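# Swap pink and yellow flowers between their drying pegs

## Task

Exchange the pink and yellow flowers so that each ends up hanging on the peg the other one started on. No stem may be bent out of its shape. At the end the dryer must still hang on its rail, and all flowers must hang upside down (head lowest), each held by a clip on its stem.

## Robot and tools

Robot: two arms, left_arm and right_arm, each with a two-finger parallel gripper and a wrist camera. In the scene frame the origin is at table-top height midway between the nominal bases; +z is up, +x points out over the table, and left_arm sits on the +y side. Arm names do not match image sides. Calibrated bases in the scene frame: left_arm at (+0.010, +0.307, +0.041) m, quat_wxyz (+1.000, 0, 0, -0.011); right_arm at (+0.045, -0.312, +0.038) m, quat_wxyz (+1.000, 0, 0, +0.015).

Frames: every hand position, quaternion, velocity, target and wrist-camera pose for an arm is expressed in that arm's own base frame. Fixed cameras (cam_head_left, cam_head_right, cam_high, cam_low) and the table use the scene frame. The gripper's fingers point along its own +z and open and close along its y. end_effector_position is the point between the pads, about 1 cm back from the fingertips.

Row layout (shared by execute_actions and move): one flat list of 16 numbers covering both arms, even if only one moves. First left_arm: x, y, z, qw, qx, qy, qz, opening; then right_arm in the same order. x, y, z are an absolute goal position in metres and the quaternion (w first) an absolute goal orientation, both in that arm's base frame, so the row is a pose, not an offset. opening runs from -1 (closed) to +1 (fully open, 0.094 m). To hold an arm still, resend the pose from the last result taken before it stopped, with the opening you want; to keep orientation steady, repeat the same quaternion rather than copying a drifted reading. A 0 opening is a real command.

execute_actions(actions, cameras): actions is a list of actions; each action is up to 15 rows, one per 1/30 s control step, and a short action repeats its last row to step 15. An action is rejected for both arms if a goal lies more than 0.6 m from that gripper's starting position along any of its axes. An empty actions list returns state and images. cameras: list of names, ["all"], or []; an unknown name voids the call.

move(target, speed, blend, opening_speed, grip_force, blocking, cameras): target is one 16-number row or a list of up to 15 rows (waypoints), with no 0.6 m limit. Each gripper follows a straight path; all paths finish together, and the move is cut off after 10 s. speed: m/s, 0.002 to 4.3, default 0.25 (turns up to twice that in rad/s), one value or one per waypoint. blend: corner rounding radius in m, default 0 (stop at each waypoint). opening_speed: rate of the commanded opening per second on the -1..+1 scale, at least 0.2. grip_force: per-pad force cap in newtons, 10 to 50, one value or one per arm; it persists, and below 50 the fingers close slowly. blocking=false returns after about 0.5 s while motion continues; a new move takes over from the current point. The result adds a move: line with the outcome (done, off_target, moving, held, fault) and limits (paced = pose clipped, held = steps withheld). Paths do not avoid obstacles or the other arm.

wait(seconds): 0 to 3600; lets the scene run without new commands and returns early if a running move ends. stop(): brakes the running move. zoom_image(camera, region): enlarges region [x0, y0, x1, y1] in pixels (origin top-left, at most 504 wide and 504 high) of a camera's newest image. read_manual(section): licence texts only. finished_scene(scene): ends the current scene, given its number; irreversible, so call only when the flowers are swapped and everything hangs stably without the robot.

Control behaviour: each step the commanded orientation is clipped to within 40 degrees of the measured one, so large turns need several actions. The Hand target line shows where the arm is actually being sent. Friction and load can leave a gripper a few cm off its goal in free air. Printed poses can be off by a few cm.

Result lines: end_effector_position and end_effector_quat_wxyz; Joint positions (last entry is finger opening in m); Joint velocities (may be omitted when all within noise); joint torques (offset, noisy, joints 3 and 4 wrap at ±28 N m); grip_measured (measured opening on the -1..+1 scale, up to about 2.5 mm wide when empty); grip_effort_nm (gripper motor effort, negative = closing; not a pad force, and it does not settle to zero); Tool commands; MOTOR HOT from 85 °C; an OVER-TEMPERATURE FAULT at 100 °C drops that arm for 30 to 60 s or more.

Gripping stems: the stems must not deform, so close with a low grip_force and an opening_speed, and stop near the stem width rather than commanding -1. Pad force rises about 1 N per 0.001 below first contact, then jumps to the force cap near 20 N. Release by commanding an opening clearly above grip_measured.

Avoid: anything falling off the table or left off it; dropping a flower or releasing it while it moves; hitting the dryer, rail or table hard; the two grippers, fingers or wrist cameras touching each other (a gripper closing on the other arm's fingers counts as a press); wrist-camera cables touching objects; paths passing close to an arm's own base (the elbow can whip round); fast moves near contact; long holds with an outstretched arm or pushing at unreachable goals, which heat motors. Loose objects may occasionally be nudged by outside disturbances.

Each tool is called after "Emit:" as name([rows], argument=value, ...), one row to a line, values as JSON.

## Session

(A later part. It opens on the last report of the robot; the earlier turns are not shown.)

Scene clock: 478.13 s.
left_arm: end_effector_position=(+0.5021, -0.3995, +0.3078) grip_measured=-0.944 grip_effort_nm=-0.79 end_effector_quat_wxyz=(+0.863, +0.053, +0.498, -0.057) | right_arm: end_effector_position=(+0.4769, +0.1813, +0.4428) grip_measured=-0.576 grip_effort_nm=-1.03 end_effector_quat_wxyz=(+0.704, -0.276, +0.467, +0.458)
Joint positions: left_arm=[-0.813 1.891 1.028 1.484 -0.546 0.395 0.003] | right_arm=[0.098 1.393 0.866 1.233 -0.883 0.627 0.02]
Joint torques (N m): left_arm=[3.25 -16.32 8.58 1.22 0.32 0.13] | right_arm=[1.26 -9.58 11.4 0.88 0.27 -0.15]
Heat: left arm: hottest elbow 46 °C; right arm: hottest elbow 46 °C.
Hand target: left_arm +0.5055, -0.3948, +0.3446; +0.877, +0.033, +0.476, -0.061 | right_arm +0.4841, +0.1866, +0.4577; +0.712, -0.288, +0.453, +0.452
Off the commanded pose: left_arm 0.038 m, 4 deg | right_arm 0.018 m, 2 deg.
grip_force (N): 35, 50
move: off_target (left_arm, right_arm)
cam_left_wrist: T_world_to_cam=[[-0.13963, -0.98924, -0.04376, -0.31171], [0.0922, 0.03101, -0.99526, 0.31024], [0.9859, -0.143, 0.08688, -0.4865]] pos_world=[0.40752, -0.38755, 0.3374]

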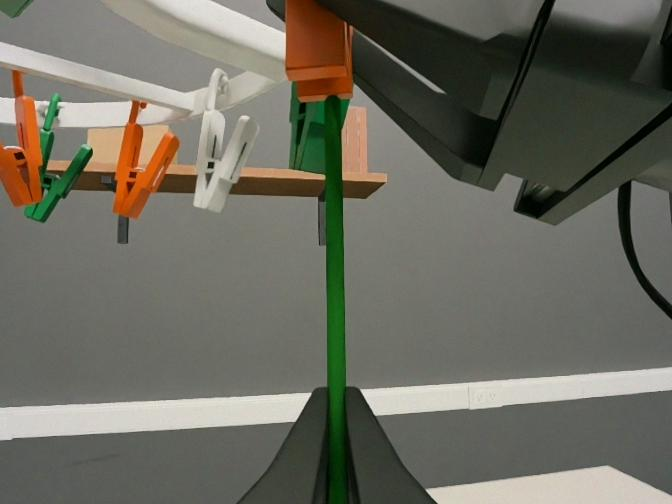

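Emit:
move([
  [0.504,-0.392,0.318,0.8767,0.0333,0.4761,-0.0613,-1,0.485,0.187,0.458,0.7145,-0.2890,0.4552,0.4537,-0.9],
  [0.499,-0.392,0.322,0.8767,0.0333,0.4761,-0.0613,-1,0.485,0.187,0.458,0.7145,-0.2890,0.4552,0.4537,-0.9],
], speed=0.05, cameras=["cam_left_wrist"])

Emit:
zoom_image(camera="cam_left_wrist", region=[250, 0, 450, 150])

Scene clock: 485.87 s.
left_arm: end_effector_position=(+0.4994, -0.3962, +0.3116) grip_measured=-0.944 grip_effort_nm=-0.79 end_effector_quat_wxyz=(+0.870, +0.043, +0.487, -0.063) | right_arm: end_effector_position=(+0.4773, +0.1814, +0.4440) grip_measured=-0.576 grip_effort_nm=-1.03 end_effector_quat_wxyz=(+0.705, -0.276, +0.466, +0.458)
Joint positions: left_arm=[-0.812 1.897 1.028 1.525 -0.543 0.395 0.003] | right_arm=[0.098 1.393 0.869 1.233 -0.884 0.627 0.02]
Joint torques (N m): left_arm=[2.84 -14.1 6.38 2.3 0.1 0.17] | right_arm=[1.32 -9.88 11.12 0.81 0.28 -0.14]
Heat: left arm: hottest elbow 47 °C; right arm: hottest elbow 47 °C.
Hand target: left_arm +0.4990, -0.3920, +0.3220; +0.877, +0.033, +0.476, -0.061 | right_arm +0.4842, +0.1867, +0.4575; +0.712, -0.288, +0.454, +0.452
Off the commanded pose: left_arm 0.011 m, 2 deg | right_arm 0.017 m, 2 deg.
grip_force (N): 35, 50
move: off_target (left_arm, right_arm)
cam_left_wrist: T_world_to_cam=[[-0.13947, -0.98995, -0.0232, -0.3154], [0.1169, 0.0068, -0.99312, 0.29161], [0.9833, -0.14123, 0.11478, -0.49041]] pos_world=[0.40414, -0.38347, 0.33857]

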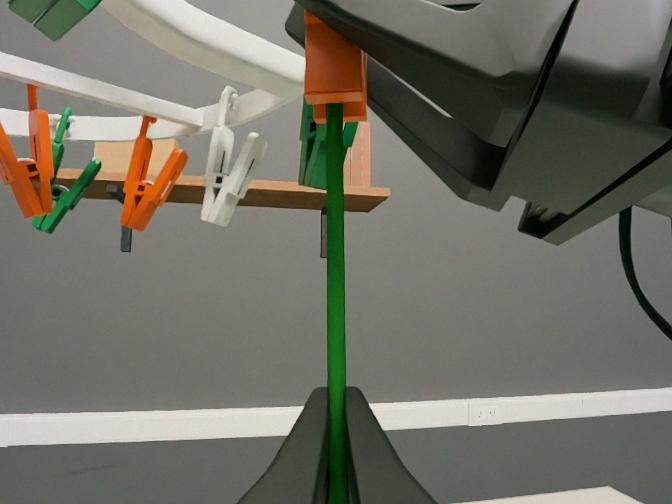

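Scaled by 2.520 from the camera's image (finer frame: 960x720).

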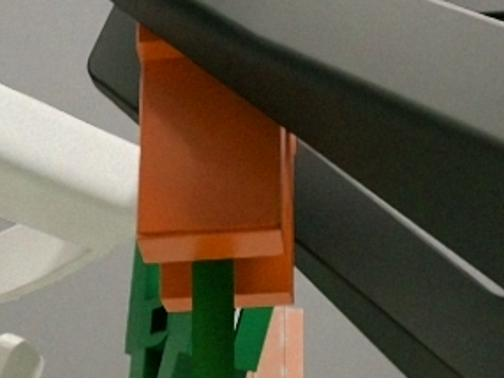

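Emit:
move(target=[0.500,-0.392,0.338,0.8767,0.0333,0.4761,-0.0613,-1,0.485,0.187,0.458,0.7145,-0.2890,0.4552,0.4537,-0.9], speed=0.04, cameras=["cam_left_wrist"])

Emit:
zoom_image(camera="cam_left_wrist", region=[250, 0, 450, 200])

Scene clock: 489.47 s.
left_arm: end_effector_position=(+0.4989, -0.3956, +0.3175) grip_measured=-0.944 grip_effort_nm=-0.79 end_effector_quat_wxyz=(+0.870, +0.043, +0.487, -0.063) | right_arm: end_effector_position=(+0.4773, +0.1815, +0.4439) grip_measured=-0.576 grip_effort_nm=-1.03 end_effector_quat_wxyz=(+0.705, -0.276, +0.466, +0.458)
Joint positions: left_arm=[-0.812 1.884 1.028 1.512 -0.543 0.395 0.003] | right_arm=[0.098 1.393 0.869 1.233 -0.884 0.627 0.02]
Joint torques (N m): left_arm=[3.02 -15.44 6.98 1.18 0.13 0.17] | right_arm=[1.14 -9.88 11.17 0.84 0.29 -0.16]
Heat: left arm: hottest elbow 47 °C; right arm: hottest elbow 48 °C.
Hand target: left_arm +0.4996, -0.3917, +0.3380; +0.877, +0.033, +0.476, -0.061 | right_arm +0.4842, +0.1867, +0.4576; +0.712, -0.288, +0.454, +0.452
Off the commanded pose: left_arm 0.021 m, 2 deg | right_arm 0.017 m, 2 deg.
grip_force (N): 35, 50
move: off_target (left_arm, right_arm)
cam_left_wrist: T_world_to_cam=[[-0.13943, -0.98997, -0.02278, -0.31491], [0.11744, 0.00631, -0.99306, 0.297], [0.98324, -0.14114, 0.11538, -0.49065]] pos_world=[0.40364, -0.38287, 0.34437]

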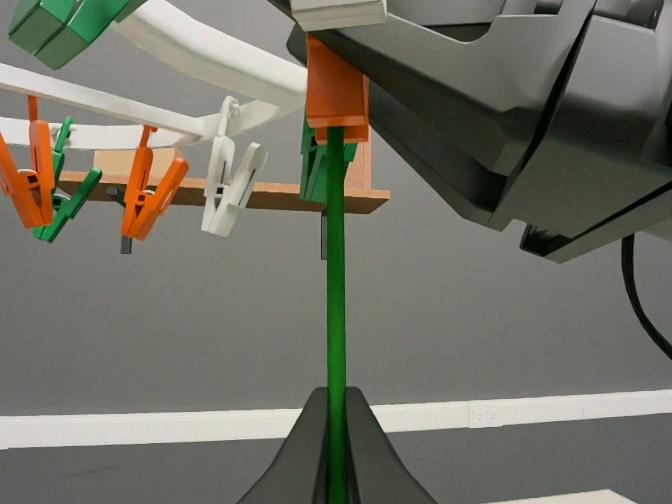

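Scaled by 2.520 from the camera's image (finer frame: 960x720).

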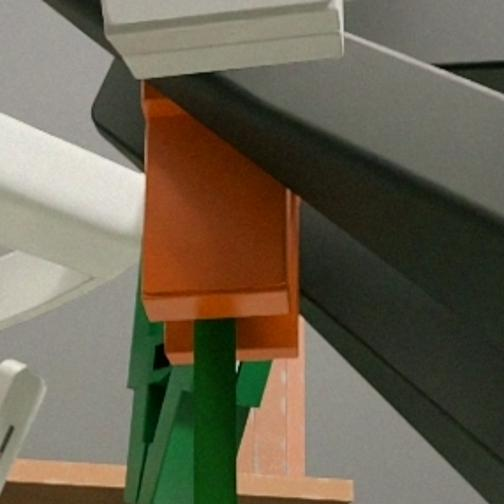

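Emit:
move(target=[0.500,-0.392,0.352,0.8767,0.0333,0.4761,-0.0613,-1,0.485,0.187,0.458,0.7145,-0.2890,0.4552,0.4537,-0.9], speed=0.04, cameras=["cam_left_wrist"])

Emit:
zoom_image(camera="cam_left_wrist", region=[250, 0, 450, 200])

Scene clock: 492.40 s.
left_arm: end_effector_position=(+0.4986, -0.3953, +0.3277) grip_measured=-0.944 grip_effort_nm=-0.79 end_effector_quat_wxyz=(+0.869, +0.045, +0.489, -0.061) | right_arm: end_effector_position=(+0.4772, +0.1815, +0.4439) grip_measured=-0.576 grip_effort_nm=-1.03 end_effector_quat_wxyz=(+0.705, -0.277, +0.466, +0.458)
Joint positions: left_arm=[-0.812 1.857 1.028 1.478 -0.543 0.395 0.003] | right_arm=[0.098 1.393 0.869 1.233 -0.885 0.627 0.02]
Joint torques (N m): left_arm=[2.84 -15.44 7.6 1.16 0.12 0.16] | right_arm=[1.32 -9.82 11.18 0.84 0.31 -0.13]
Heat: left arm: hottest elbow 47 °C; right arm: hottest elbow 48 °C.
Hand target: left_arm +0.4995, -0.3916, +0.3517; +0.877, +0.033, +0.476, -0.061 | right_arm +0.4842, +0.1867, +0.4576; +0.712, -0.288, +0.454, +0.452
Off the commanded pose: left_arm 0.025 m, 2 deg | right_arm 0.017 m, 2 deg.
grip_force (N): 35, 50
move: off_target (left_arm, right_arm)
cam_left_wrist: T_world_to_cam=[[-0.13959, -0.98983, -0.02754, -0.31267], [0.1122, 0.01182, -0.99362, 0.31217], [0.98383, -0.14179, 0.10941, -0.49003]] pos_world=[0.40343, -0.38266, 0.35518]

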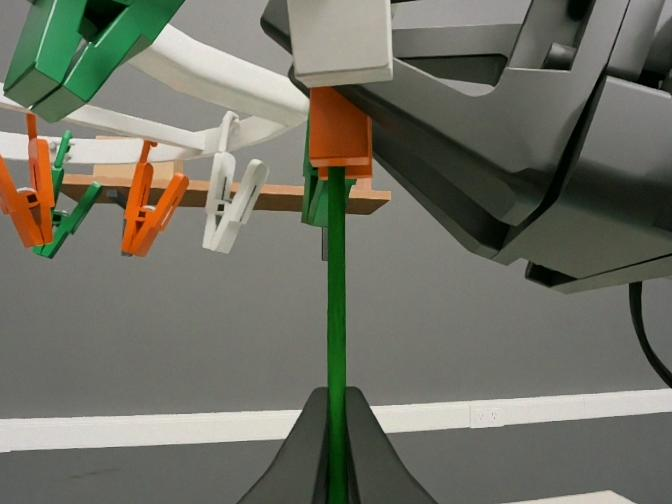

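Scaled by 2.520 from the camera's image (finer frame: 960x720).

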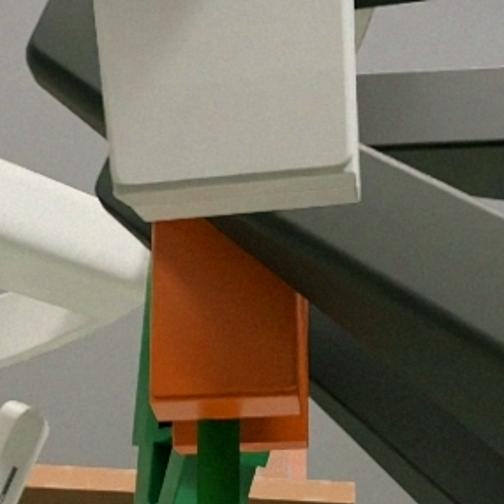

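Emit:
move(target=[0.500,-0.392,0.352,0.8767,0.0333,0.4761,-0.0613,-1,0.485,0.187,0.458,0.7145,-0.2890,0.4552,0.4537,-0.1], opening_speed=0.4, cameras=["cam_left_wrist","cam_right_wrist"])

Emit:
zoom_image(camera="cam_left_wrist", region=[250, 0, 450, 250])

Scene clock: 497.50 s.
left_arm: end_effector_position=(+0.4985, -0.3952, +0.3279) grip_measured=-0.944 grip_effort_nm=-0.79 end_effector_quat_wxyz=(+0.869, +0.045, +0.489, -0.062) | right_arm: end_effector_position=(+0.4769, +0.1822, +0.4438) grip_measured=-0.102 grip_effort_nm=0.08 end_effector_quat_wxyz=(+0.704, -0.278, +0.466, +0.459)
Joint positions: left_arm=[-0.812 1.857 1.028 1.478 -0.543 0.395 0.003] | right_arm=[0.099 1.393 0.869 1.233 -0.886 0.627 0.042]
Joint torques (N m): left_arm=[2.9 -15.38 7.61 1.17 0.12 0.17] | right_arm=[1.14 -9.88 11.18 0.87 0.35 -0.14]
Heat: left arm: hottest elbow 47 °C; right arm: hottest elbow 49 °C.
Hand target: left_arm +0.4995, -0.3916, +0.3518; +0.877, +0.033, +0.476, -0.061 | right_arm +0.4841, +0.1868, +0.4576; +0.712, -0.288, +0.454, +0.452
Off the commanded pose: left_arm 0.024 m, 2 deg | right_arm 0.017 m, 2 deg.
grip_force (N): 35, 50
move: off_target (left_arm, right_arm)
cam_left_wrist: T_world_to_cam=[[-0.13952, -0.98984, -0.02726, -0.31282], [0.11245, 0.01152, -0.99359, 0.31215], [0.98381, -0.14169, 0.1097, -0.49001]] pos_world=[0.40333, -0.38266, 0.35538]
cam_right_wrist: T_world_to_cam=[[0.90525, -0.42407, -0.02624, -0.34391], [-0.02535, 0.00773, -0.99965, 0.49462], [0.42412, 0.9056, -0.00375, -0.27675]] pos_world=[0.44124, 0.10096, 0.48439]

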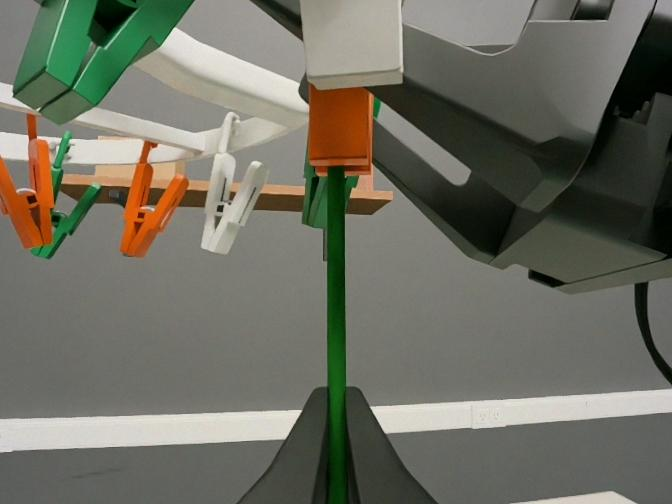

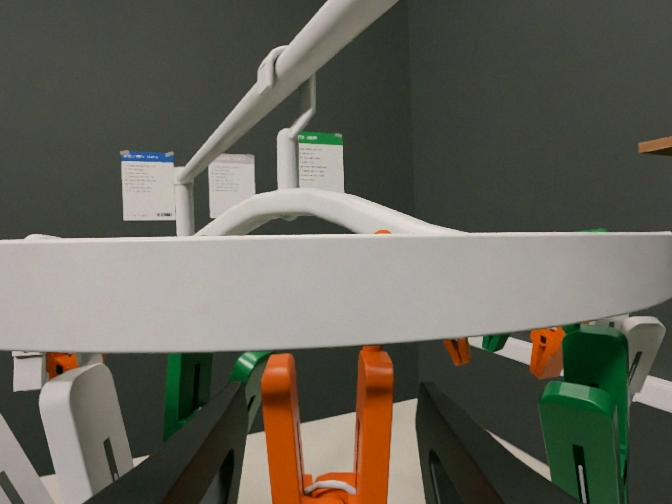

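Scaled by 2.016 from the camera's image (finer frame: 960x720).

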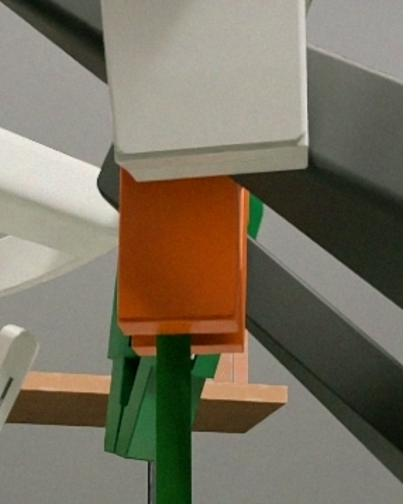

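Emit:
move([
  [0.500,-0.392,0.352,0.8767,0.0333,0.4761,-0.0613,-0.5,0.485,0.187,0.458,0.7145,-0.2890,0.4552,0.4537,-0.1],
  [0.42,-0.381,0.303,0.8767,0.0333,0.4761,-0.0613,-0.5,0.485,0.187,0.458,0.7145,-0.2890,0.4552,0.4537,-0.1],
], speed=0.08, opening_speed=0.4, cameras=["cam_left_wrist","cam_head_left","cam_head_right","cam_high"])

Scene clock: 503.33 s.
left_arm: end_effector_position=(+0.4274, -0.3835, +0.2873) grip_measured=-0.502 grip_effort_nm=0.05 end_effector_quat_wxyz=(+0.845, +0.062, +0.528, -0.059) | right_arm: end_effector_position=(+0.4769, +0.1822, +0.4438) grip_measured=-0.101 grip_effort_nm=0.08 end_effector_quat_wxyz=(+0.704, -0.278, +0.466, +0.459)
Joint positions: left_arm=[-0.913 1.785 0.817 1.542 -0.64 0.417 0.023] | right_arm=[0.099 1.393 0.869 1.233 -0.886 0.627 0.042]
Joint torques (N m): left_arm=[2.02 -13.22 5.2 2.48 0.09 0.11] | right_arm=[1.38 -9.88 11.11 0.92 0.35 -0.15]
Heat: left arm: hottest elbow 46 °C; right arm: hottest elbow 50 °C.
Hand target: left_arm +0.4204, -0.3810, +0.3030; +0.853, +0.050, +0.515, -0.067 | right_arm +0.4841, +0.1868, +0.4576; +0.712, -0.288, +0.454, +0.452
Off the commanded pose: left_arm 0.018 m, 8 deg | right_arm 0.017 m, 2 deg.
joint sent to its limit (left arm) — joint 4 (wrist pitch), upper limit. The joint targets are off in orientation, not in position.
grip_force (N): 35, 50
move: off_target (left_arm, right_arm)
cam_left_wrist: T_world_to_cam=[[-0.15432, -0.98655, -0.05382, -0.29699], [0.02504, 0.05055, -0.99841, 0.33326], [0.9877, -0.15542, 0.0169, -0.39416]] pos_world=[0.33514, -0.37111, 0.32341]
Images, in order (width x height): cam_head_left 672x504, cam_head_right 672x504, cam_high 672x504, cam_left_wrist 672x504.

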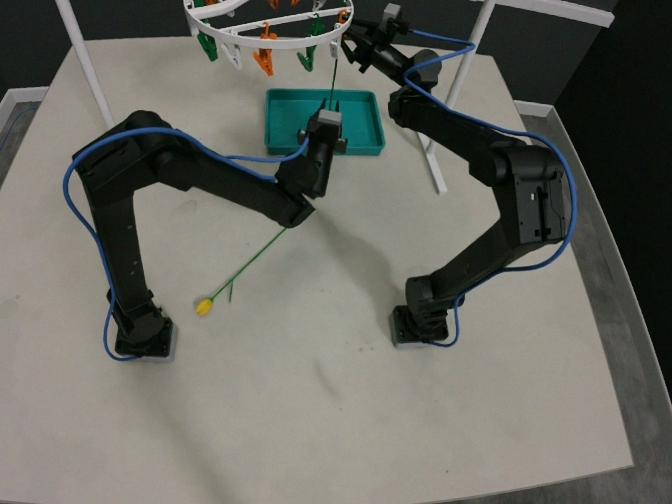

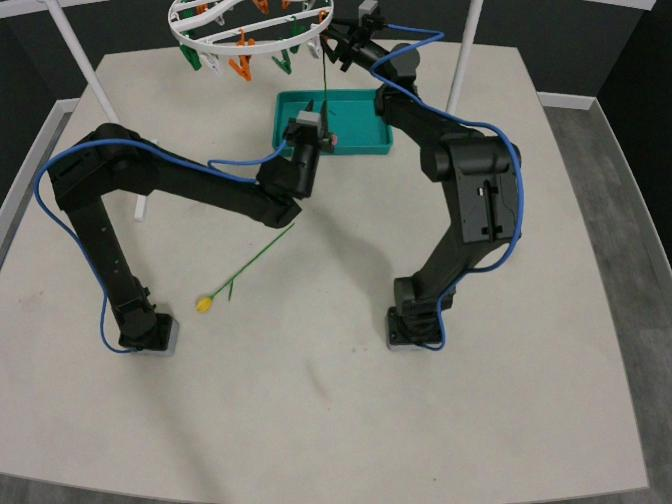

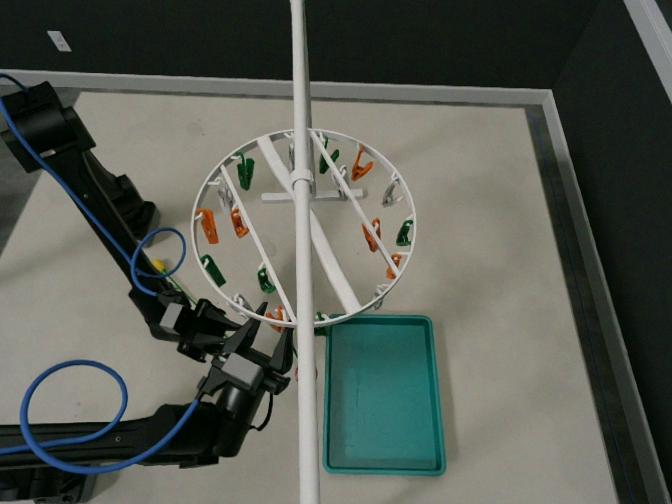

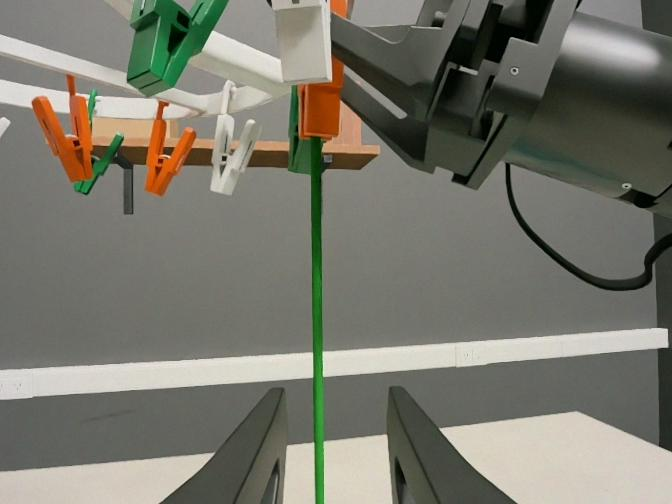

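Emit:
move([
  [0.33,-0.29,0.24,0.8767,0.0333,0.4761,-0.0613,-0.3,0.438,0.085,0.41,0.7145,-0.2890,0.4552,0.4537,-0.1],
  [0.283,-0.275,0.10,0.2432,0.3303,0.9077,-0.0885,-0.3,0.40,0.03,0.38,0.7145,-0.2890,0.4552,0.4537,-0.1],
  [0.283,-0.275,0.04,0.2432,0.3303,0.9077,-0.0885,-0.3,0.40,0.03,0.38,0.7145,-0.2890,0.4552,0.4537,-0.1],
], speed=0.22, blend=[0.03,0.02,0], cameras=["cam_left_wrist","cam_head_left","cam_right_wrist","cam_high"])

Scene clock: 515.17 s.
left_arm: end_effector_position=(+0.2765, -0.2734, +0.0398) grip_measured=-0.302 grip_effort_nm=0.05 end_effector_quat_wxyz=(+0.237, +0.330, +0.910, -0.087) | right_arm: end_effector_position=(+0.4047, +0.0327, +0.3812) grip_measured=-0.101 grip_effort_nm=0.07 end_effector_quat_wxyz=(+0.704, -0.264, +0.526, +0.398)
Joint positions: left_arm=[-0.8 1.3 0.561 -0.324 -0.048 -0.091 0.033] | right_arm=[-0.322 1.303 0.614 1.569 -1.161 0.888 0.042]
Joint torques (N m): left_arm=[3.25 -5.54 6.91 2.22 0.09 0.19] | right_arm=[-0.44 -8.47 5.82 1.33 0.4 0.15]
Heat: left arm: hottest elbow 45 °C; right arm: hottest elbow 50 °C.
Hand target: left_arm +0.2828, -0.2748, +0.0400; +0.243, +0.330, +0.908, -0.088 | right_arm +0.4002, +0.0306, +0.3805; +0.704, -0.260, +0.528, +0.398
Off the commanded pose: left_arm 0.007 m, 1 deg | right_arm 0.006 m, 11 deg.
joint sent to its limit (right arm) — joint 4 (wrist pitch), upper limit. The joint targets are off in orientation, not in position.
grip_force (N): 35, 50
move: off_target (right_arm)
cam_left_wrist: T_world_to_cam=[[-0.64894, -0.76079, -0.00877, -0.02829], [-0.7582, 0.64761, -0.07569, 0.42751], [0.06326, -0.04247, -0.99709, 0.10297]] pos_world=[0.29927, -0.29401, 0.13478]
cam_right_wrist: T_world_to_cam=[[0.8392, -0.5425, -0.03785, -0.30855], [-0.09439, -0.07676, -0.99257, 0.45936], [0.53556, 0.83654, -0.11562, -0.11121]] pos_world=[0.36185, -0.03909, 0.4314]
Images, in order (width x height): cam_head_left 672x504, cam_high 672x504, cam_left_wrist 672x504, cam_right_wrist 672x504.

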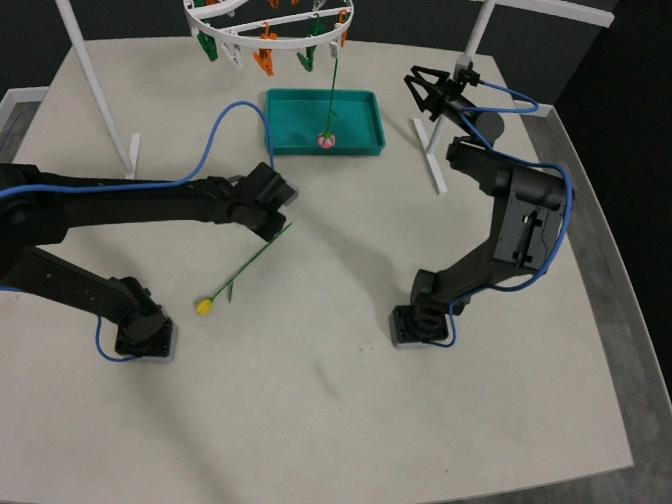

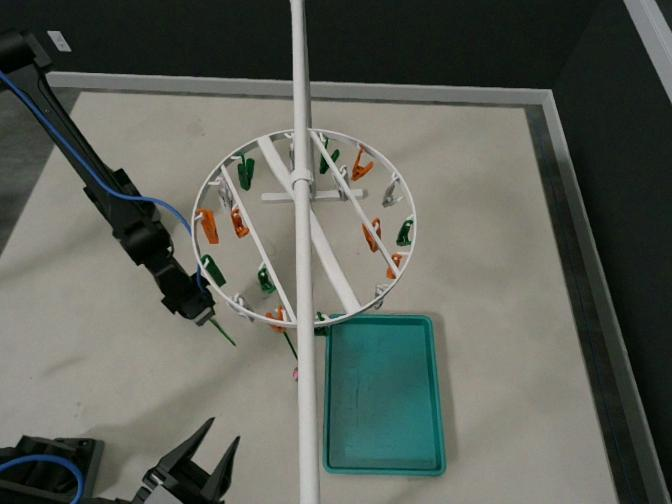

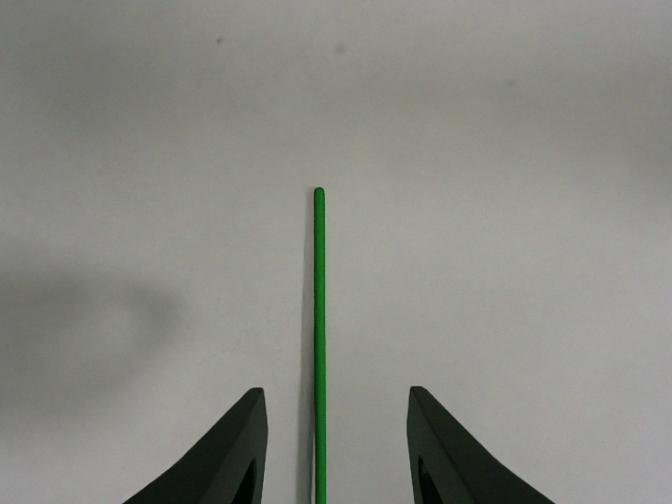

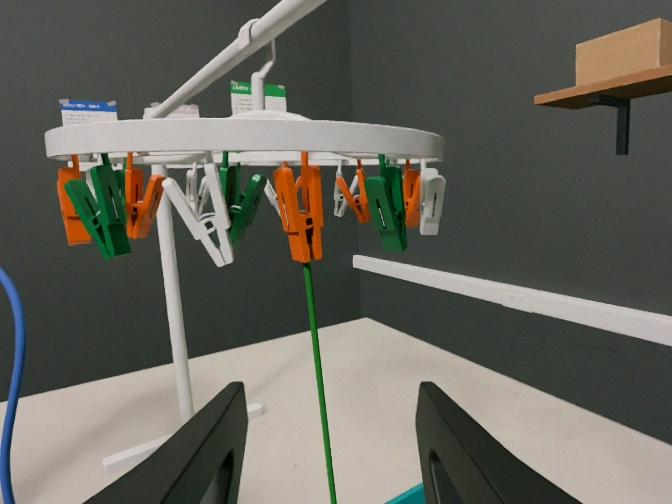

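Emit:
move([
  [0.2775,-0.2615,0.01,0.2432,0.3303,0.9077,-0.0885,-0.3,0.4047,0.0327,0.3812,0.7145,-0.2890,0.4552,0.4537,-0.1],
  [0.276,-0.2615,-0.0315,0.2432,0.3303,0.9077,-0.0885,-0.3,0.4047,0.0327,0.3812,0.7145,-0.2890,0.4552,0.4537,-0.1],
], speed=[0.15,0.06], cameras=["cam_left_wrist"])

Scene clock: 521.63 s.
left_arm: end_effector_position=(+0.2725, -0.2616, -0.0294) grip_measured=-0.302 grip_effort_nm=0.05 end_effector_quat_wxyz=(+0.239, +0.330, +0.909, -0.089) | right_arm: end_effector_position=(+0.4050, +0.0323, +0.3817) grip_measured=-0.101 grip_effort_nm=0.08 end_effector_quat_wxyz=(+0.705, -0.262, +0.526, +0.398)
Joint positions: left_arm=[-0.782 1.488 0.461 -0.028 -0.039 -0.075 0.033] | right_arm=[-0.322 1.303 0.614 1.569 -1.157 0.888 0.042]
Joint torques (N m): left_arm=[3.08 -6.12 4.83 2.26 0.03 0.16] | right_arm=[0.56 -7 6.69 1.37 0.53 0.13]
Heat: left arm: hottest elbow 45 °C; right arm: hottest elbow 48 °C.
Hand target: left_arm +0.2759, -0.2614, -0.0314; +0.243, +0.330, +0.908, -0.088 | right_arm +0.4048, +0.0332, +0.3817; +0.704, -0.262, +0.525, +0.401
Off the commanded pose: left_arm 0.004 m, 0 deg | right_arm 0.001 m, 11 deg.
joint sent to its limit (right arm) — joint 4 (wrist pitch), upper limit. The joint targets are off in orientation, not in position.
grip_force (N): 35, 50
move: off_target (right_arm)
cam_left_wrist: T_world_to_cam=[[-0.64898, -0.76076, -0.00811, -0.02249], [-0.75784, 0.64735, -0.08139, 0.41124], [0.06717, -0.04667, -0.99665, 0.0326]] pos_world=[0.29486, -0.2818, 0.06578]

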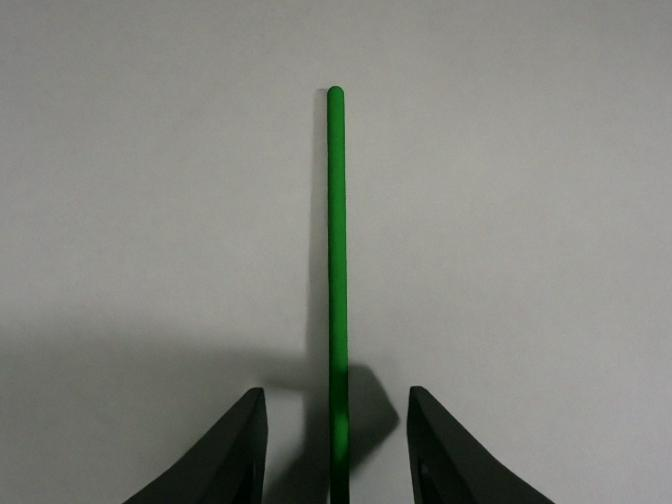

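Emit:
move([
  [0.276,-0.2615,-0.0315,0.2432,0.3303,0.9077,-0.0885,-1,0.4047,0.0327,0.3812,0.7145,-0.2890,0.4552,0.4537,-0.1],
  [0.28,-0.24,0.10,0.2432,0.3303,0.9077,-0.0885,-1,0.36,0.05,0.37,0.7145,-0.2890,0.4552,0.4537,-0.1],
], speed=0.12, opening_speed=0.4)

Emit:
move([
  [0.32,-0.06,0.30,0.6972,0.2905,0.3786,-0.5350,-1,0.28,0.13,0.36,0.7643,-0.2343,0.4702,0.3,-0.1],
  [0.33,-0.04,0.30,0.6972,0.2905,0.3786,-0.5350,-1,0.25,0.325,0.41,0.8418,-0.0328,0.5363,0.0514,-0.04],
], speed=0.25, cameras=["cam_left_wrist","cam_head_left","cam_right_wrist","cam_high"])

Scene clock: 531.97 s.
left_arm: end_effector_position=(+0.2620, -0.2288, +0.0737) grip_measured=-0.958 grip_effort_nm=-0.78 end_effector_quat_wxyz=(+0.218, +0.332, +0.914, -0.080) | right_arm: end_effector_position=(+0.3648, +0.0457, +0.3713) grip_measured=-0.101 grip_effort_nm=0.07 end_effector_quat_wxyz=(+0.704, -0.255, +0.528, +0.400)
Joint positions: left_arm=[-0.721 1.108 0.543 -0.538 -0.009 -0.022 0.002] | right_arm=[-0.321 1.195 0.492 1.569 -1.15 0.888 0.042]
Joint torques (N m): left_arm=[3.31 -5.66 10.95 0.96 0.12 0.18] | right_arm=[1.38 -5.83 5.82 1.37 0.55 -0.01]
Heat: left arm: hottest elbow 44 °C; right arm: hottest elbow 46 °C.
Hand target: left_arm +0.2792, -0.2393, +0.1002; +0.244, +0.330, +0.908, -0.088 | right_arm +0.3601, +0.0506, +0.3704; +0.704, -0.260, +0.524, +0.401
Off the commanded pose: left_arm 0.034 m, 3 deg | right_arm 0.007 m, 11 deg.
joint sent to its limit (right arm) — joint 4 (wrist pitch), upper limit. The joint targets are off in orientation, not in position.
grip_force (N): 35, 50
move: off_target (left_arm, right_arm)

Scene clock: 539.73 s.
left_arm: end_effector_position=(+0.3231, -0.0466, +0.2891) grip_measured=-0.958 grip_effort_nm=-0.79 end_effector_quat_wxyz=(+0.655, +0.229, +0.593, -0.408) | right_arm: end_effector_position=(+0.2489, +0.3161, +0.3916) grip_measured=-0.042 grip_effort_nm=0.08 end_effector_quat_wxyz=(+0.836, -0.047, +0.545, +0.043)
Joint positions: left_arm=[0.389 1.171 0.287 1.542 1.251 -0.822 0.002] | right_arm=[1.272 1.234 0.548 1.491 0.979 -0.747 0.045]
Joint torques (N m): left_arm=[3.31 -2.55 7.87 2.11 -0.22 0] | right_arm=[0.91 -5.3 10.48 1.58 -0.47 -0.09]
Heat: left arm: hottest elbow 45 °C; right arm: hottest elbow 46 °C.
Hand target: left_arm +0.3297, -0.0407, +0.3001; +0.666, +0.239, +0.584, -0.397 | right_arm +0.2495, +0.3241, +0.4095; +0.842, -0.033, +0.536, +0.051
Off the commanded pose: left_arm 0.014 m, 30 deg | right_arm 0.021 m, 2 deg.
joint sent to its limit (left arm) — joint 4 (wrist pitch), upper limit. The joint targets are off in orientation, not in position.
grip_force (N): 35, 50
move: off_target (left_arm, right_arm); target 2's new opening was sent with right_arm's hand 0.021 m and 2 deg from that target
cam_left_wrist: T_world_to_cam=[[-0.80372, -0.56962, 0.17197, 0.18329], [-0.27306, 0.0963, -0.95717, 0.4073], [0.52866, -0.81625, -0.23293, -0.04913]] pos_world=[0.2845, 0.02508, 0.34689]
cam_right_wrist: T_world_to_cam=[[0.12456, -0.99127, 0.04323, 0.26434], [-0.00889, -0.04468, -0.99896, 0.44781], [0.99217, 0.12405, -0.01437, -0.19172]] pos_world=[0.16127, 0.30582, 0.43317]
Images, in order (width x height): cam_head_left 672x504, cam_high 672x504, cam_left_wrist 672x504, cam_right_wrist 672x504.

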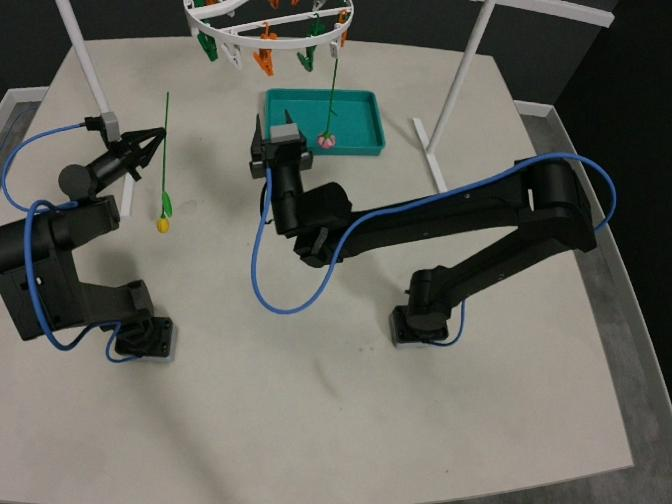

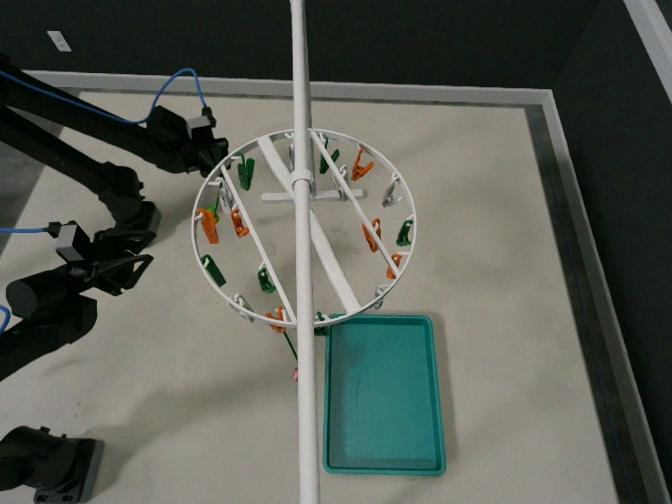

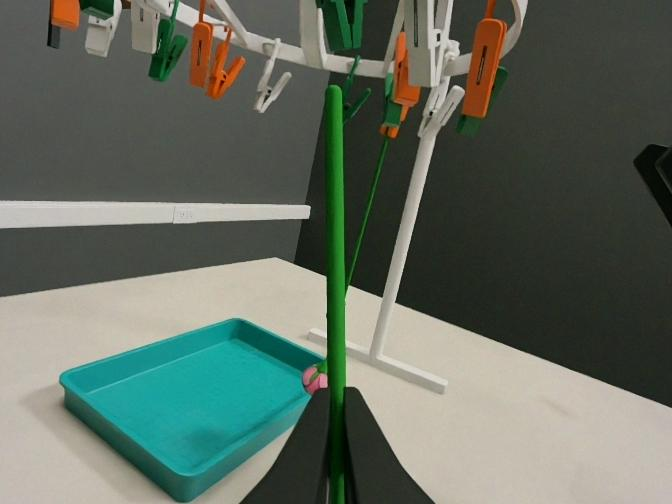

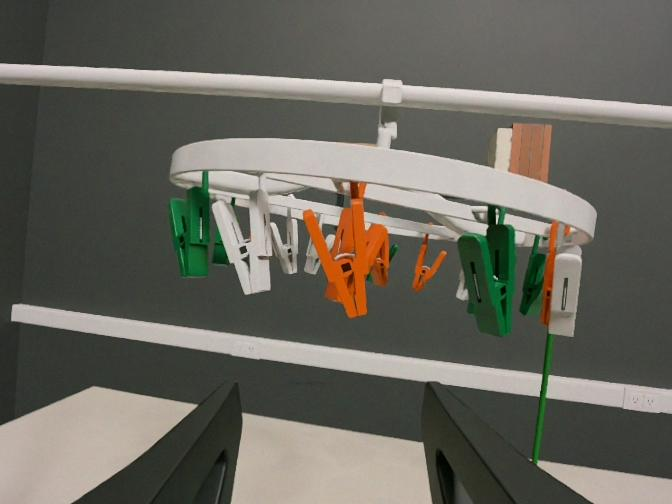

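Emit:
move([
  [0.33,-0.04,0.30,0.6972,0.2905,0.3786,-0.5350,-1,0.328,0.3336,0.4385,0.8418,-0.0328,0.5363,0.0514,0.05],
], speed=0.15, cameras=["cam_right_wrist"])

Scene clock: 545.37 s.
left_arm: end_effector_position=(+0.3231, -0.0466, +0.2891) grip_measured=-0.958 grip_effort_nm=-0.79 end_effector_quat_wxyz=(+0.655, +0.229, +0.593, -0.408) | right_arm: end_effector_position=(+0.3197, +0.3272, +0.4187) grip_measured=+0.049 grip_effort_nm=0.07 end_effector_quat_wxyz=(+0.837, -0.052, +0.543, +0.039)
Joint positions: left_arm=[0.389 1.171 0.287 1.542 1.251 -0.822 0.002] | right_arm=[1.083 1.244 0.671 1.216 0.831 -0.556 0.049]
Joint torques (N m): left_arm=[3.31 -2.61 7.88 2.09 -0.23 0] | right_arm=[-0.32 -6.89 11.6 1.06 -0.35 0.21]
Heat: left arm: hottest elbow 45 °C; right arm: hottest elbow 46 °C.
Hand target: left_arm +0.3297, -0.0407, +0.3001; +0.666, +0.239, +0.584, -0.397 | right_arm +0.3271, +0.3326, +0.4381; +0.842, -0.033, +0.536, +0.051
Off the commanded pose: left_arm 0.014 m, 30 deg | right_arm 0.022 m, 3 deg.
joint sent to its limit (left arm) — joint 4 (wrist pitch), upper limit. The joint targets are off in orientation, not in position.
grip_force (N): 35, 50
move: off_target (left_arm, right_arm)
cam_right_wrist: T_world_to_cam=[[0.12334, -0.99079, 0.05596, 0.26027], [-0.00476, -0.05698, -0.99836, 0.47842], [0.99235, 0.12287, -0.01174, -0.26371]] pos_world=[0.23187, 0.31753, 0.45998]

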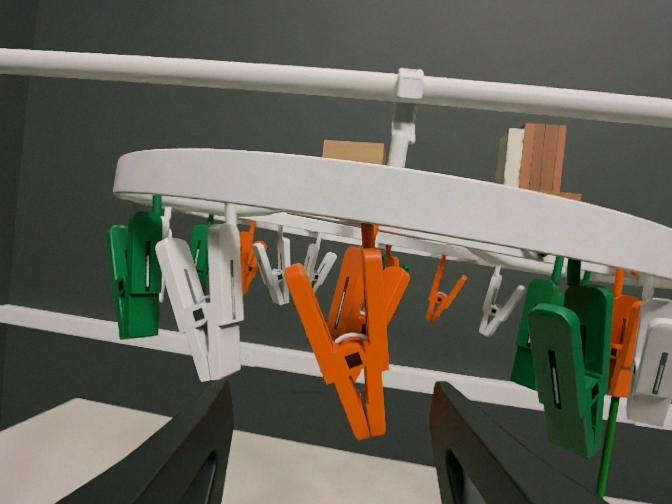

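Emit:
move([
  [0.33,-0.04,0.30,0.6972,0.2905,0.3786,-0.5350,-1,0.365,0.3375,0.461,0.8418,-0.0328,0.5363,0.0514,0.05],
], speed=0.07, cameras=["cam_right_wrist"])

Scene clock: 551.13 s.
left_arm: end_effector_position=(+0.3231, -0.0466, +0.2891) grip_measured=-0.958 grip_effort_nm=-0.79 end_effector_quat_wxyz=(+0.655, +0.229, +0.593, -0.408) | right_arm: end_effector_position=(+0.3558, +0.3324, +0.4397) grip_measured=+0.049 grip_effort_nm=0.08 end_effector_quat_wxyz=(+0.836, -0.052, +0.544, +0.039)
Joint positions: left_arm=[0.389 1.171 0.287 1.542 1.251 -0.822 0.002] | right_arm=[1.003 1.261 0.76 1.093 0.767 -0.486 0.049]
Joint torques (N m): left_arm=[3.31 -2.55 7.88 2.1 -0.22 0] | right_arm=[-0.32 -7.53 12.15 1.16 -0.33 0.22]
Heat: left arm: hottest elbow 46 °C; right arm: hottest elbow 46 °C.
Hand target: left_arm +0.3297, -0.0407, +0.3001; +0.666, +0.239, +0.584, -0.397 | right_arm +0.3638, +0.3365, +0.4606; +0.842, -0.033, +0.536, +0.052
Off the commanded pose: left_arm 0.014 m, 30 deg | right_arm 0.024 m, 3 deg.
joint sent to its limit (left arm) — joint 4 (wrist pitch), upper limit. The joint targets are off in orientation, not in position.
grip_force (N): 35, 50
move: off_target (left_arm, right_arm)
cam_right_wrist: T_world_to_cam=[[0.12418, -0.99072, 0.05522, 0.25977], [-0.00748, -0.05659, -0.99837, 0.50076], [0.99223, 0.12356, -0.01443, -0.29891]] pos_world=[0.26807, 0.32263, 0.48128]

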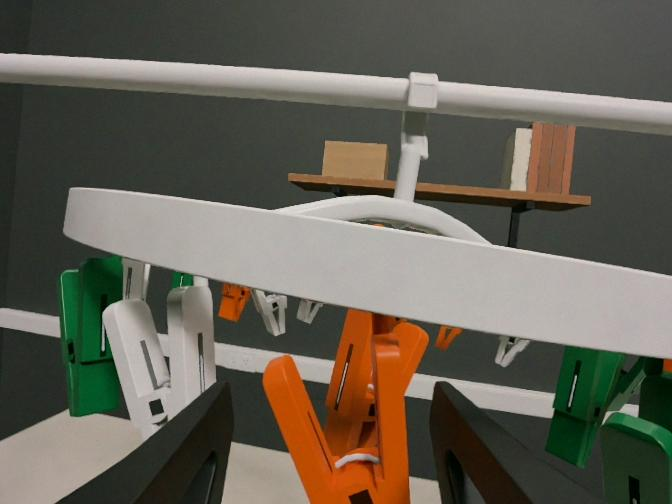

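Emit:
move([
  [0.33,-0.04,0.30,0.6972,0.2905,0.3786,-0.5350,-1,0.365,0.3375,0.467,0.8418,-0.0328,0.5363,0.0514,0.05],
  [0.33,-0.04,0.30,0.6972,0.2905,0.3786,-0.5350,-1,0.365,0.3375,0.467,0.8418,-0.0328,0.5363,0.0514,-0.9],
], speed=0.05, opening_speed=0.4, cameras=["cam_right_wrist"])

Scene clock: 561.87 s.
left_arm: end_effector_position=(+0.3231, -0.0466, +0.2891) grip_measured=-0.958 grip_effort_nm=-0.79 end_effector_quat_wxyz=(+0.655, +0.229, +0.593, -0.408) | right_arm: end_effector_position=(+0.3574, +0.3347, +0.4415) grip_measured=-0.576 grip_effort_nm=-1.03 end_effector_quat_wxyz=(+0.835, -0.055, +0.546, +0.038)
Joint positions: left_arm=[0.389 1.171 0.287 1.542 1.251 -0.822 0.002] | right_arm=[1.003 1.261 0.77 1.075 0.767 -0.485 0.02]
Joint torques (N m): left_arm=[3.31 -2.49 7.88 2.11 -0.22 0] | right_arm=[-0.15 -8.53 12.21 1.13 -0.32 0.23]
Heat: left arm: hottest elbow 46 °C; right arm: hottest elbow 46 °C.
Hand target: left_arm +0.3297, -0.0407, +0.3001; +0.666, +0.239, +0.584, -0.397 | right_arm +0.3638, +0.3363, +0.4665; +0.842, -0.033, +0.536, +0.051
Off the commanded pose: left_arm 0.014 m, 30 deg | right_arm 0.027 m, 3 deg.
joint sent to its limit (left arm) — joint 4 (wrist pitch), upper limit. The joint targets are off in orientation, not in position.
grip_force (N): 35, 50
move: off_target (left_arm, right_arm); target 2's new opening was sent with right_arm's hand 0.029 m and 4 deg from that target
cam_right_wrist: T_world_to_cam=[[0.12458, -0.99034, 0.06086, 0.25894], [-0.0123, -0.06288, -0.99795, 0.50635], [0.99213, 0.12357, -0.02001, -0.29825]] pos_world=[0.26987, 0.32513, 0.48358]

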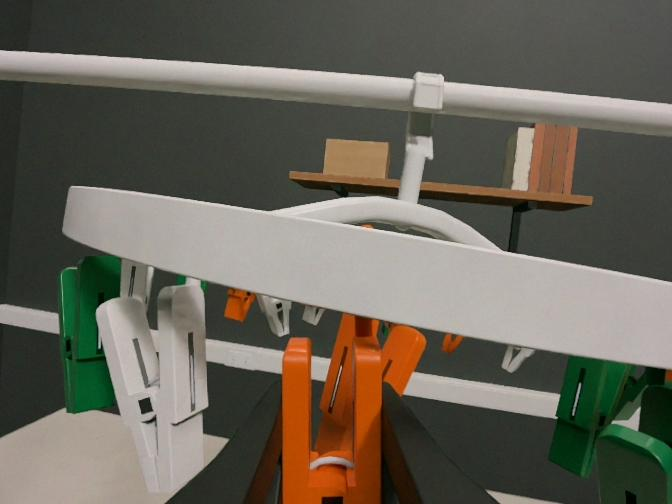

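Emit:
move([
  [0.35,-0.10,0.275,0.6972,0.2905,0.3786,-0.5350,-1,0.365,0.3375,0.467,0.8418,-0.0328,0.5363,0.0514,-0.9],
  [0.362,-0.185,0.275,0.6972,0.2905,0.3786,-0.5350,-1,0.365,0.3375,0.467,0.8418,-0.0328,0.5363,0.0514,-0.9],
], speed=0.12, cameras=["cam_left_wrist","cam_head_left"])

Scene clock: 572.10 s.
left_arm: end_effector_position=(+0.3538, -0.1811, +0.2632) grip_measured=-0.958 grip_effort_nm=-0.79 end_effector_quat_wxyz=(+0.641, +0.291, +0.533, -0.469) | right_arm: end_effector_position=(+0.3574, +0.3347, +0.4415) grip_measured=-0.576 grip_effort_nm=-1.03 end_effector_quat_wxyz=(+0.835, -0.055, +0.546, +0.038)
Joint positions: left_arm=[-0.102 1.414 0.359 1.542 0.973 -0.545 0.002] | right_arm=[1.003 1.261 0.77 1.075 0.767 -0.485 0.02]
Joint torques (N m): left_arm=[1.9 -4.84 7.3 2.44 -0.28 0.25] | right_arm=[-0.15 -8.41 12.18 1.17 -0.32 0.21]
Heat: left arm: hottest elbow 46 °C; right arm: hottest elbow 47 °C.
Hand target: left_arm +0.3614, -0.1851, +0.2754; +0.657, +0.306, +0.512, -0.460 | right_arm +0.3638, +0.3363, +0.4665; +0.842, -0.033, +0.536, +0.051
Off the commanded pose: left_arm 0.015 m, 20 deg | right_arm 0.027 m, 3 deg.
joint sent to its limit (left arm) — joint 4 (wrist pitch), upper limit. The joint targets are off in orientation, not in position.
grip_force (N): 35, 50
move: off_target (left_arm, right_arm)
cam_left_wrist: T_world_to_cam=[[-0.90963, -0.39912, 0.11523, 0.21906], [-0.17076, 0.10638, -0.97955, 0.37533], [0.3787, -0.91071, -0.16492, -0.16316]] pos_world=[0.32515, -0.10109, 0.3155]
Images, in order (width x height): cam_head_left 672x504, cam_left_wrist 672x504.

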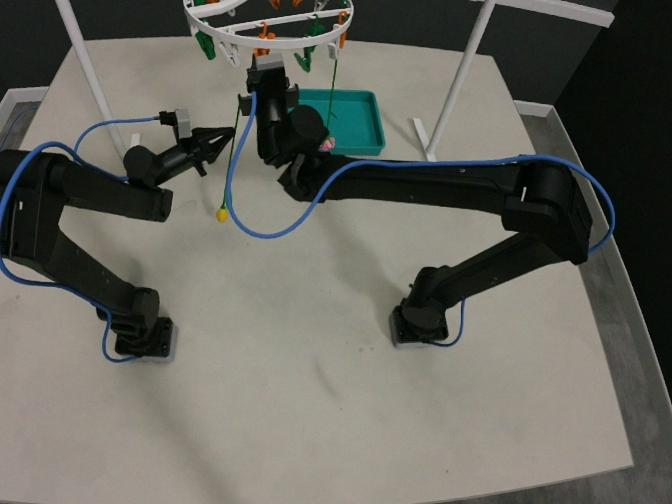

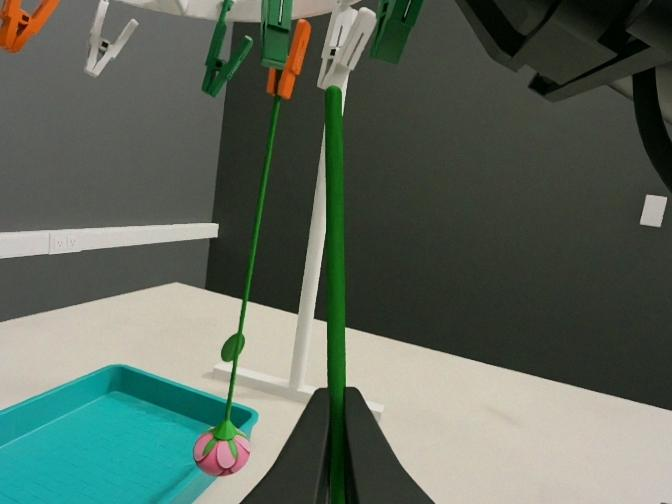

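Emit:
move([
  [0.372,-0.165,0.275,0.572,0.4156,0.4156,-0.572,-1,0.365,0.3375,0.467,0.8418,-0.0328,0.5363,0.0514,-0.9],
], speed=0.12, cameras=["cam_left_wrist"])

Scene clock: 582.10 s.
left_arm: end_effector_position=(+0.3600, -0.1689, +0.2651) grip_measured=-0.958 grip_effort_nm=-0.79 end_effector_quat_wxyz=(+0.544, +0.417, +0.526, -0.504) | right_arm: end_effector_position=(+0.3574, +0.3347, +0.4415) grip_measured=-0.576 grip_effort_nm=-1.03 end_effector_quat_wxyz=(+0.835, -0.055, +0.546, +0.038)
Joint positions: left_arm=[0.008 1.459 0.519 1.542 1.395 -0.672 0.002] | right_arm=[1.003 1.261 0.77 1.075 0.767 -0.485 0.02]
Joint torques (N m): left_arm=[3.25 -6.07 7.97 2.07 -0.21 -0.02] | right_arm=[-0.21 -8.47 12.25 1.1 -0.32 0.22]
Heat: left arm: hottest elbow 46 °C; right arm: hottest elbow 48 °C.
Hand target: left_arm +0.3715, -0.1653, +0.2750; +0.557, +0.427, +0.515, -0.492 | right_arm +0.3638, +0.3363, +0.4665; +0.842, -0.033, +0.536, +0.051
Off the commanded pose: left_arm 0.016 m, 15 deg | right_arm 0.027 m, 3 deg.
joint sent to its limit (left arm) — joint 4 (wrist pitch), upper limit. The joint targets are off in orientation, not in position.
grip_force (N): 35, 50
move: off_target (left_arm, right_arm)
cam_left_wrist: T_world_to_cam=[[-0.98647, -0.15143, 0.06285, 0.31279], [-0.1086, 0.3163, -0.94242, 0.38018], [0.12284, -0.93649, -0.32847, -0.02302]] pos_world=[0.35268, -0.09444, 0.33107]

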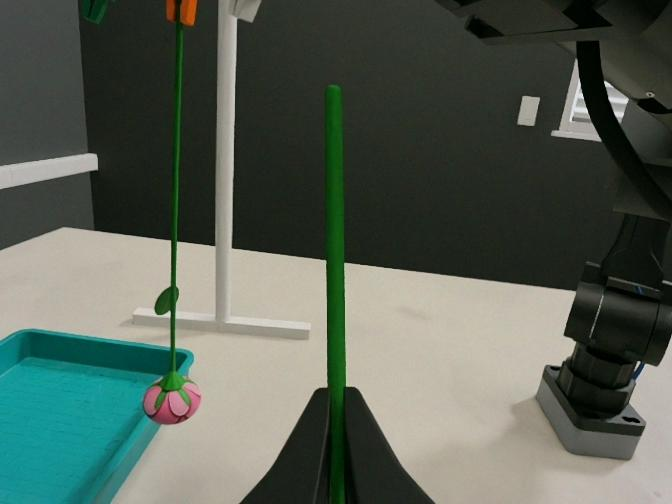

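Emit:
move([
  [0.352,-0.165,0.275,0.723,0.2767,0.4606,-0.4344,-1,0.365,0.3375,0.467,0.8418,-0.0328,0.5363,0.0514,-0.9],
  [0.357,-0.213,0.279,0.723,0.2767,0.4606,-0.4344,-1,0.365,0.3375,0.467,0.8418,-0.0328,0.5363,0.0514,-0.9],
], speed=0.12, cameras=["cam_left_wrist","cam_head_left"])

Emit:
zoom_image(camera="cam_left_wrist", region=[230, 0, 480, 200])

Scene clock: 592.70 s.
left_arm: end_effector_position=(+0.3497, -0.2082, +0.2659) grip_measured=-0.958 grip_effort_nm=-0.79 end_effector_quat_wxyz=(+0.693, +0.271, +0.514, -0.426) | right_arm: end_effector_position=(+0.3574, +0.3347, +0.4415) grip_measured=-0.576 grip_effort_nm=-1.03 end_effector_quat_wxyz=(+0.835, -0.055, +0.546, +0.038)
Joint positions: left_arm=[-0.243 1.414 0.327 1.542 0.74 -0.385 0.002] | right_arm=[1.003 1.261 0.77 1.075 0.767 -0.485 0.02]
Joint torques (N m): left_arm=[1.9 -4.78 7.08 2.58 -0.27 0.27] | right_arm=[-0.21 -8.41 12.19 1.1 -0.32 0.22]
Heat: left arm: hottest elbow 45 °C; right arm: hottest elbow 48 °C.
Hand target: left_arm +0.3564, -0.2129, +0.2793; +0.710, +0.282, +0.491, -0.419 | right_arm +0.3638, +0.3363, +0.4665; +0.842, -0.033, +0.536, +0.051
Off the commanded pose: left_arm 0.016 m, 7 deg | right_arm 0.027 m, 3 deg.
joint sent to its limit (left arm) — joint 4 (wrist pitch), upper limit. The joint targets are off in orientation, not in position.
grip_force (N): 35, 50
move: off_target (left_arm, right_arm)
cam_left_wrist: T_world_to_cam=[[-0.86568, -0.49798, 0.05121, 0.18534], [-0.09567, 0.06415, -0.99334, 0.34878], [0.49138, -0.86481, -0.10318, -0.23209]] pos_world=[0.30785, -0.13079, 0.31302]
Images, in order (width x height): cam_head_left 672x504, cam_left_wrist 672x504.

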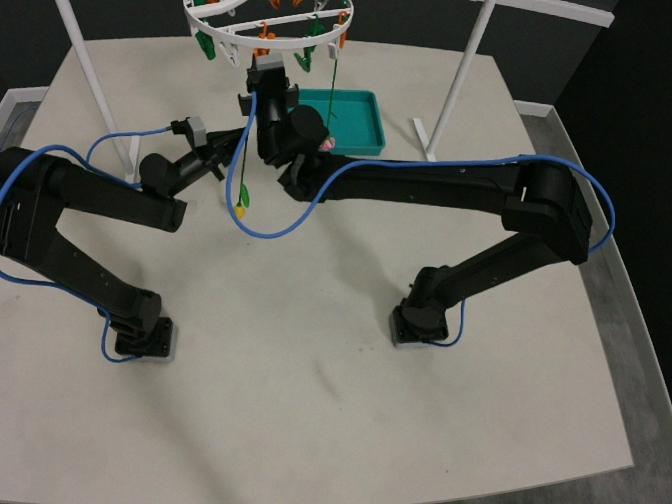

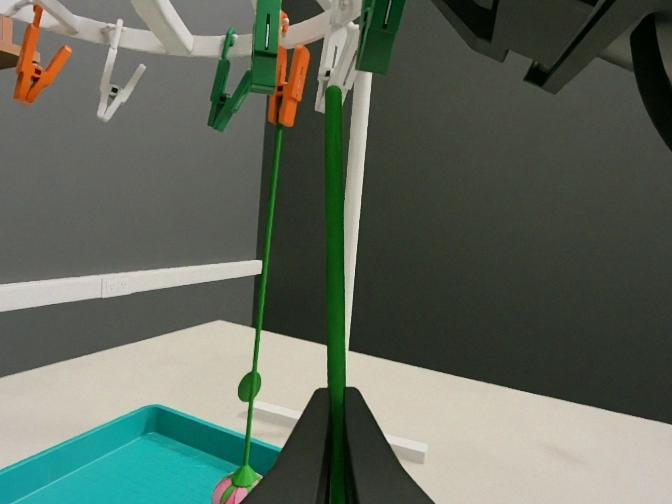

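Scaled by 2.016 from the camera's image (finer frame: 960x720).

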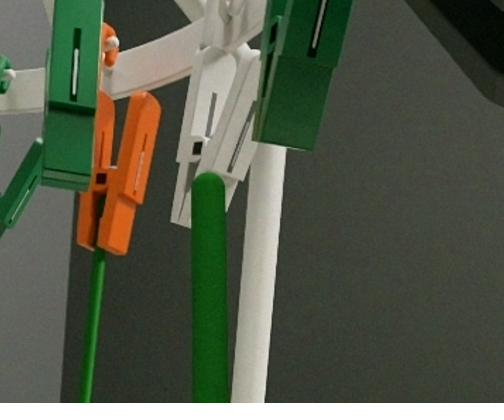

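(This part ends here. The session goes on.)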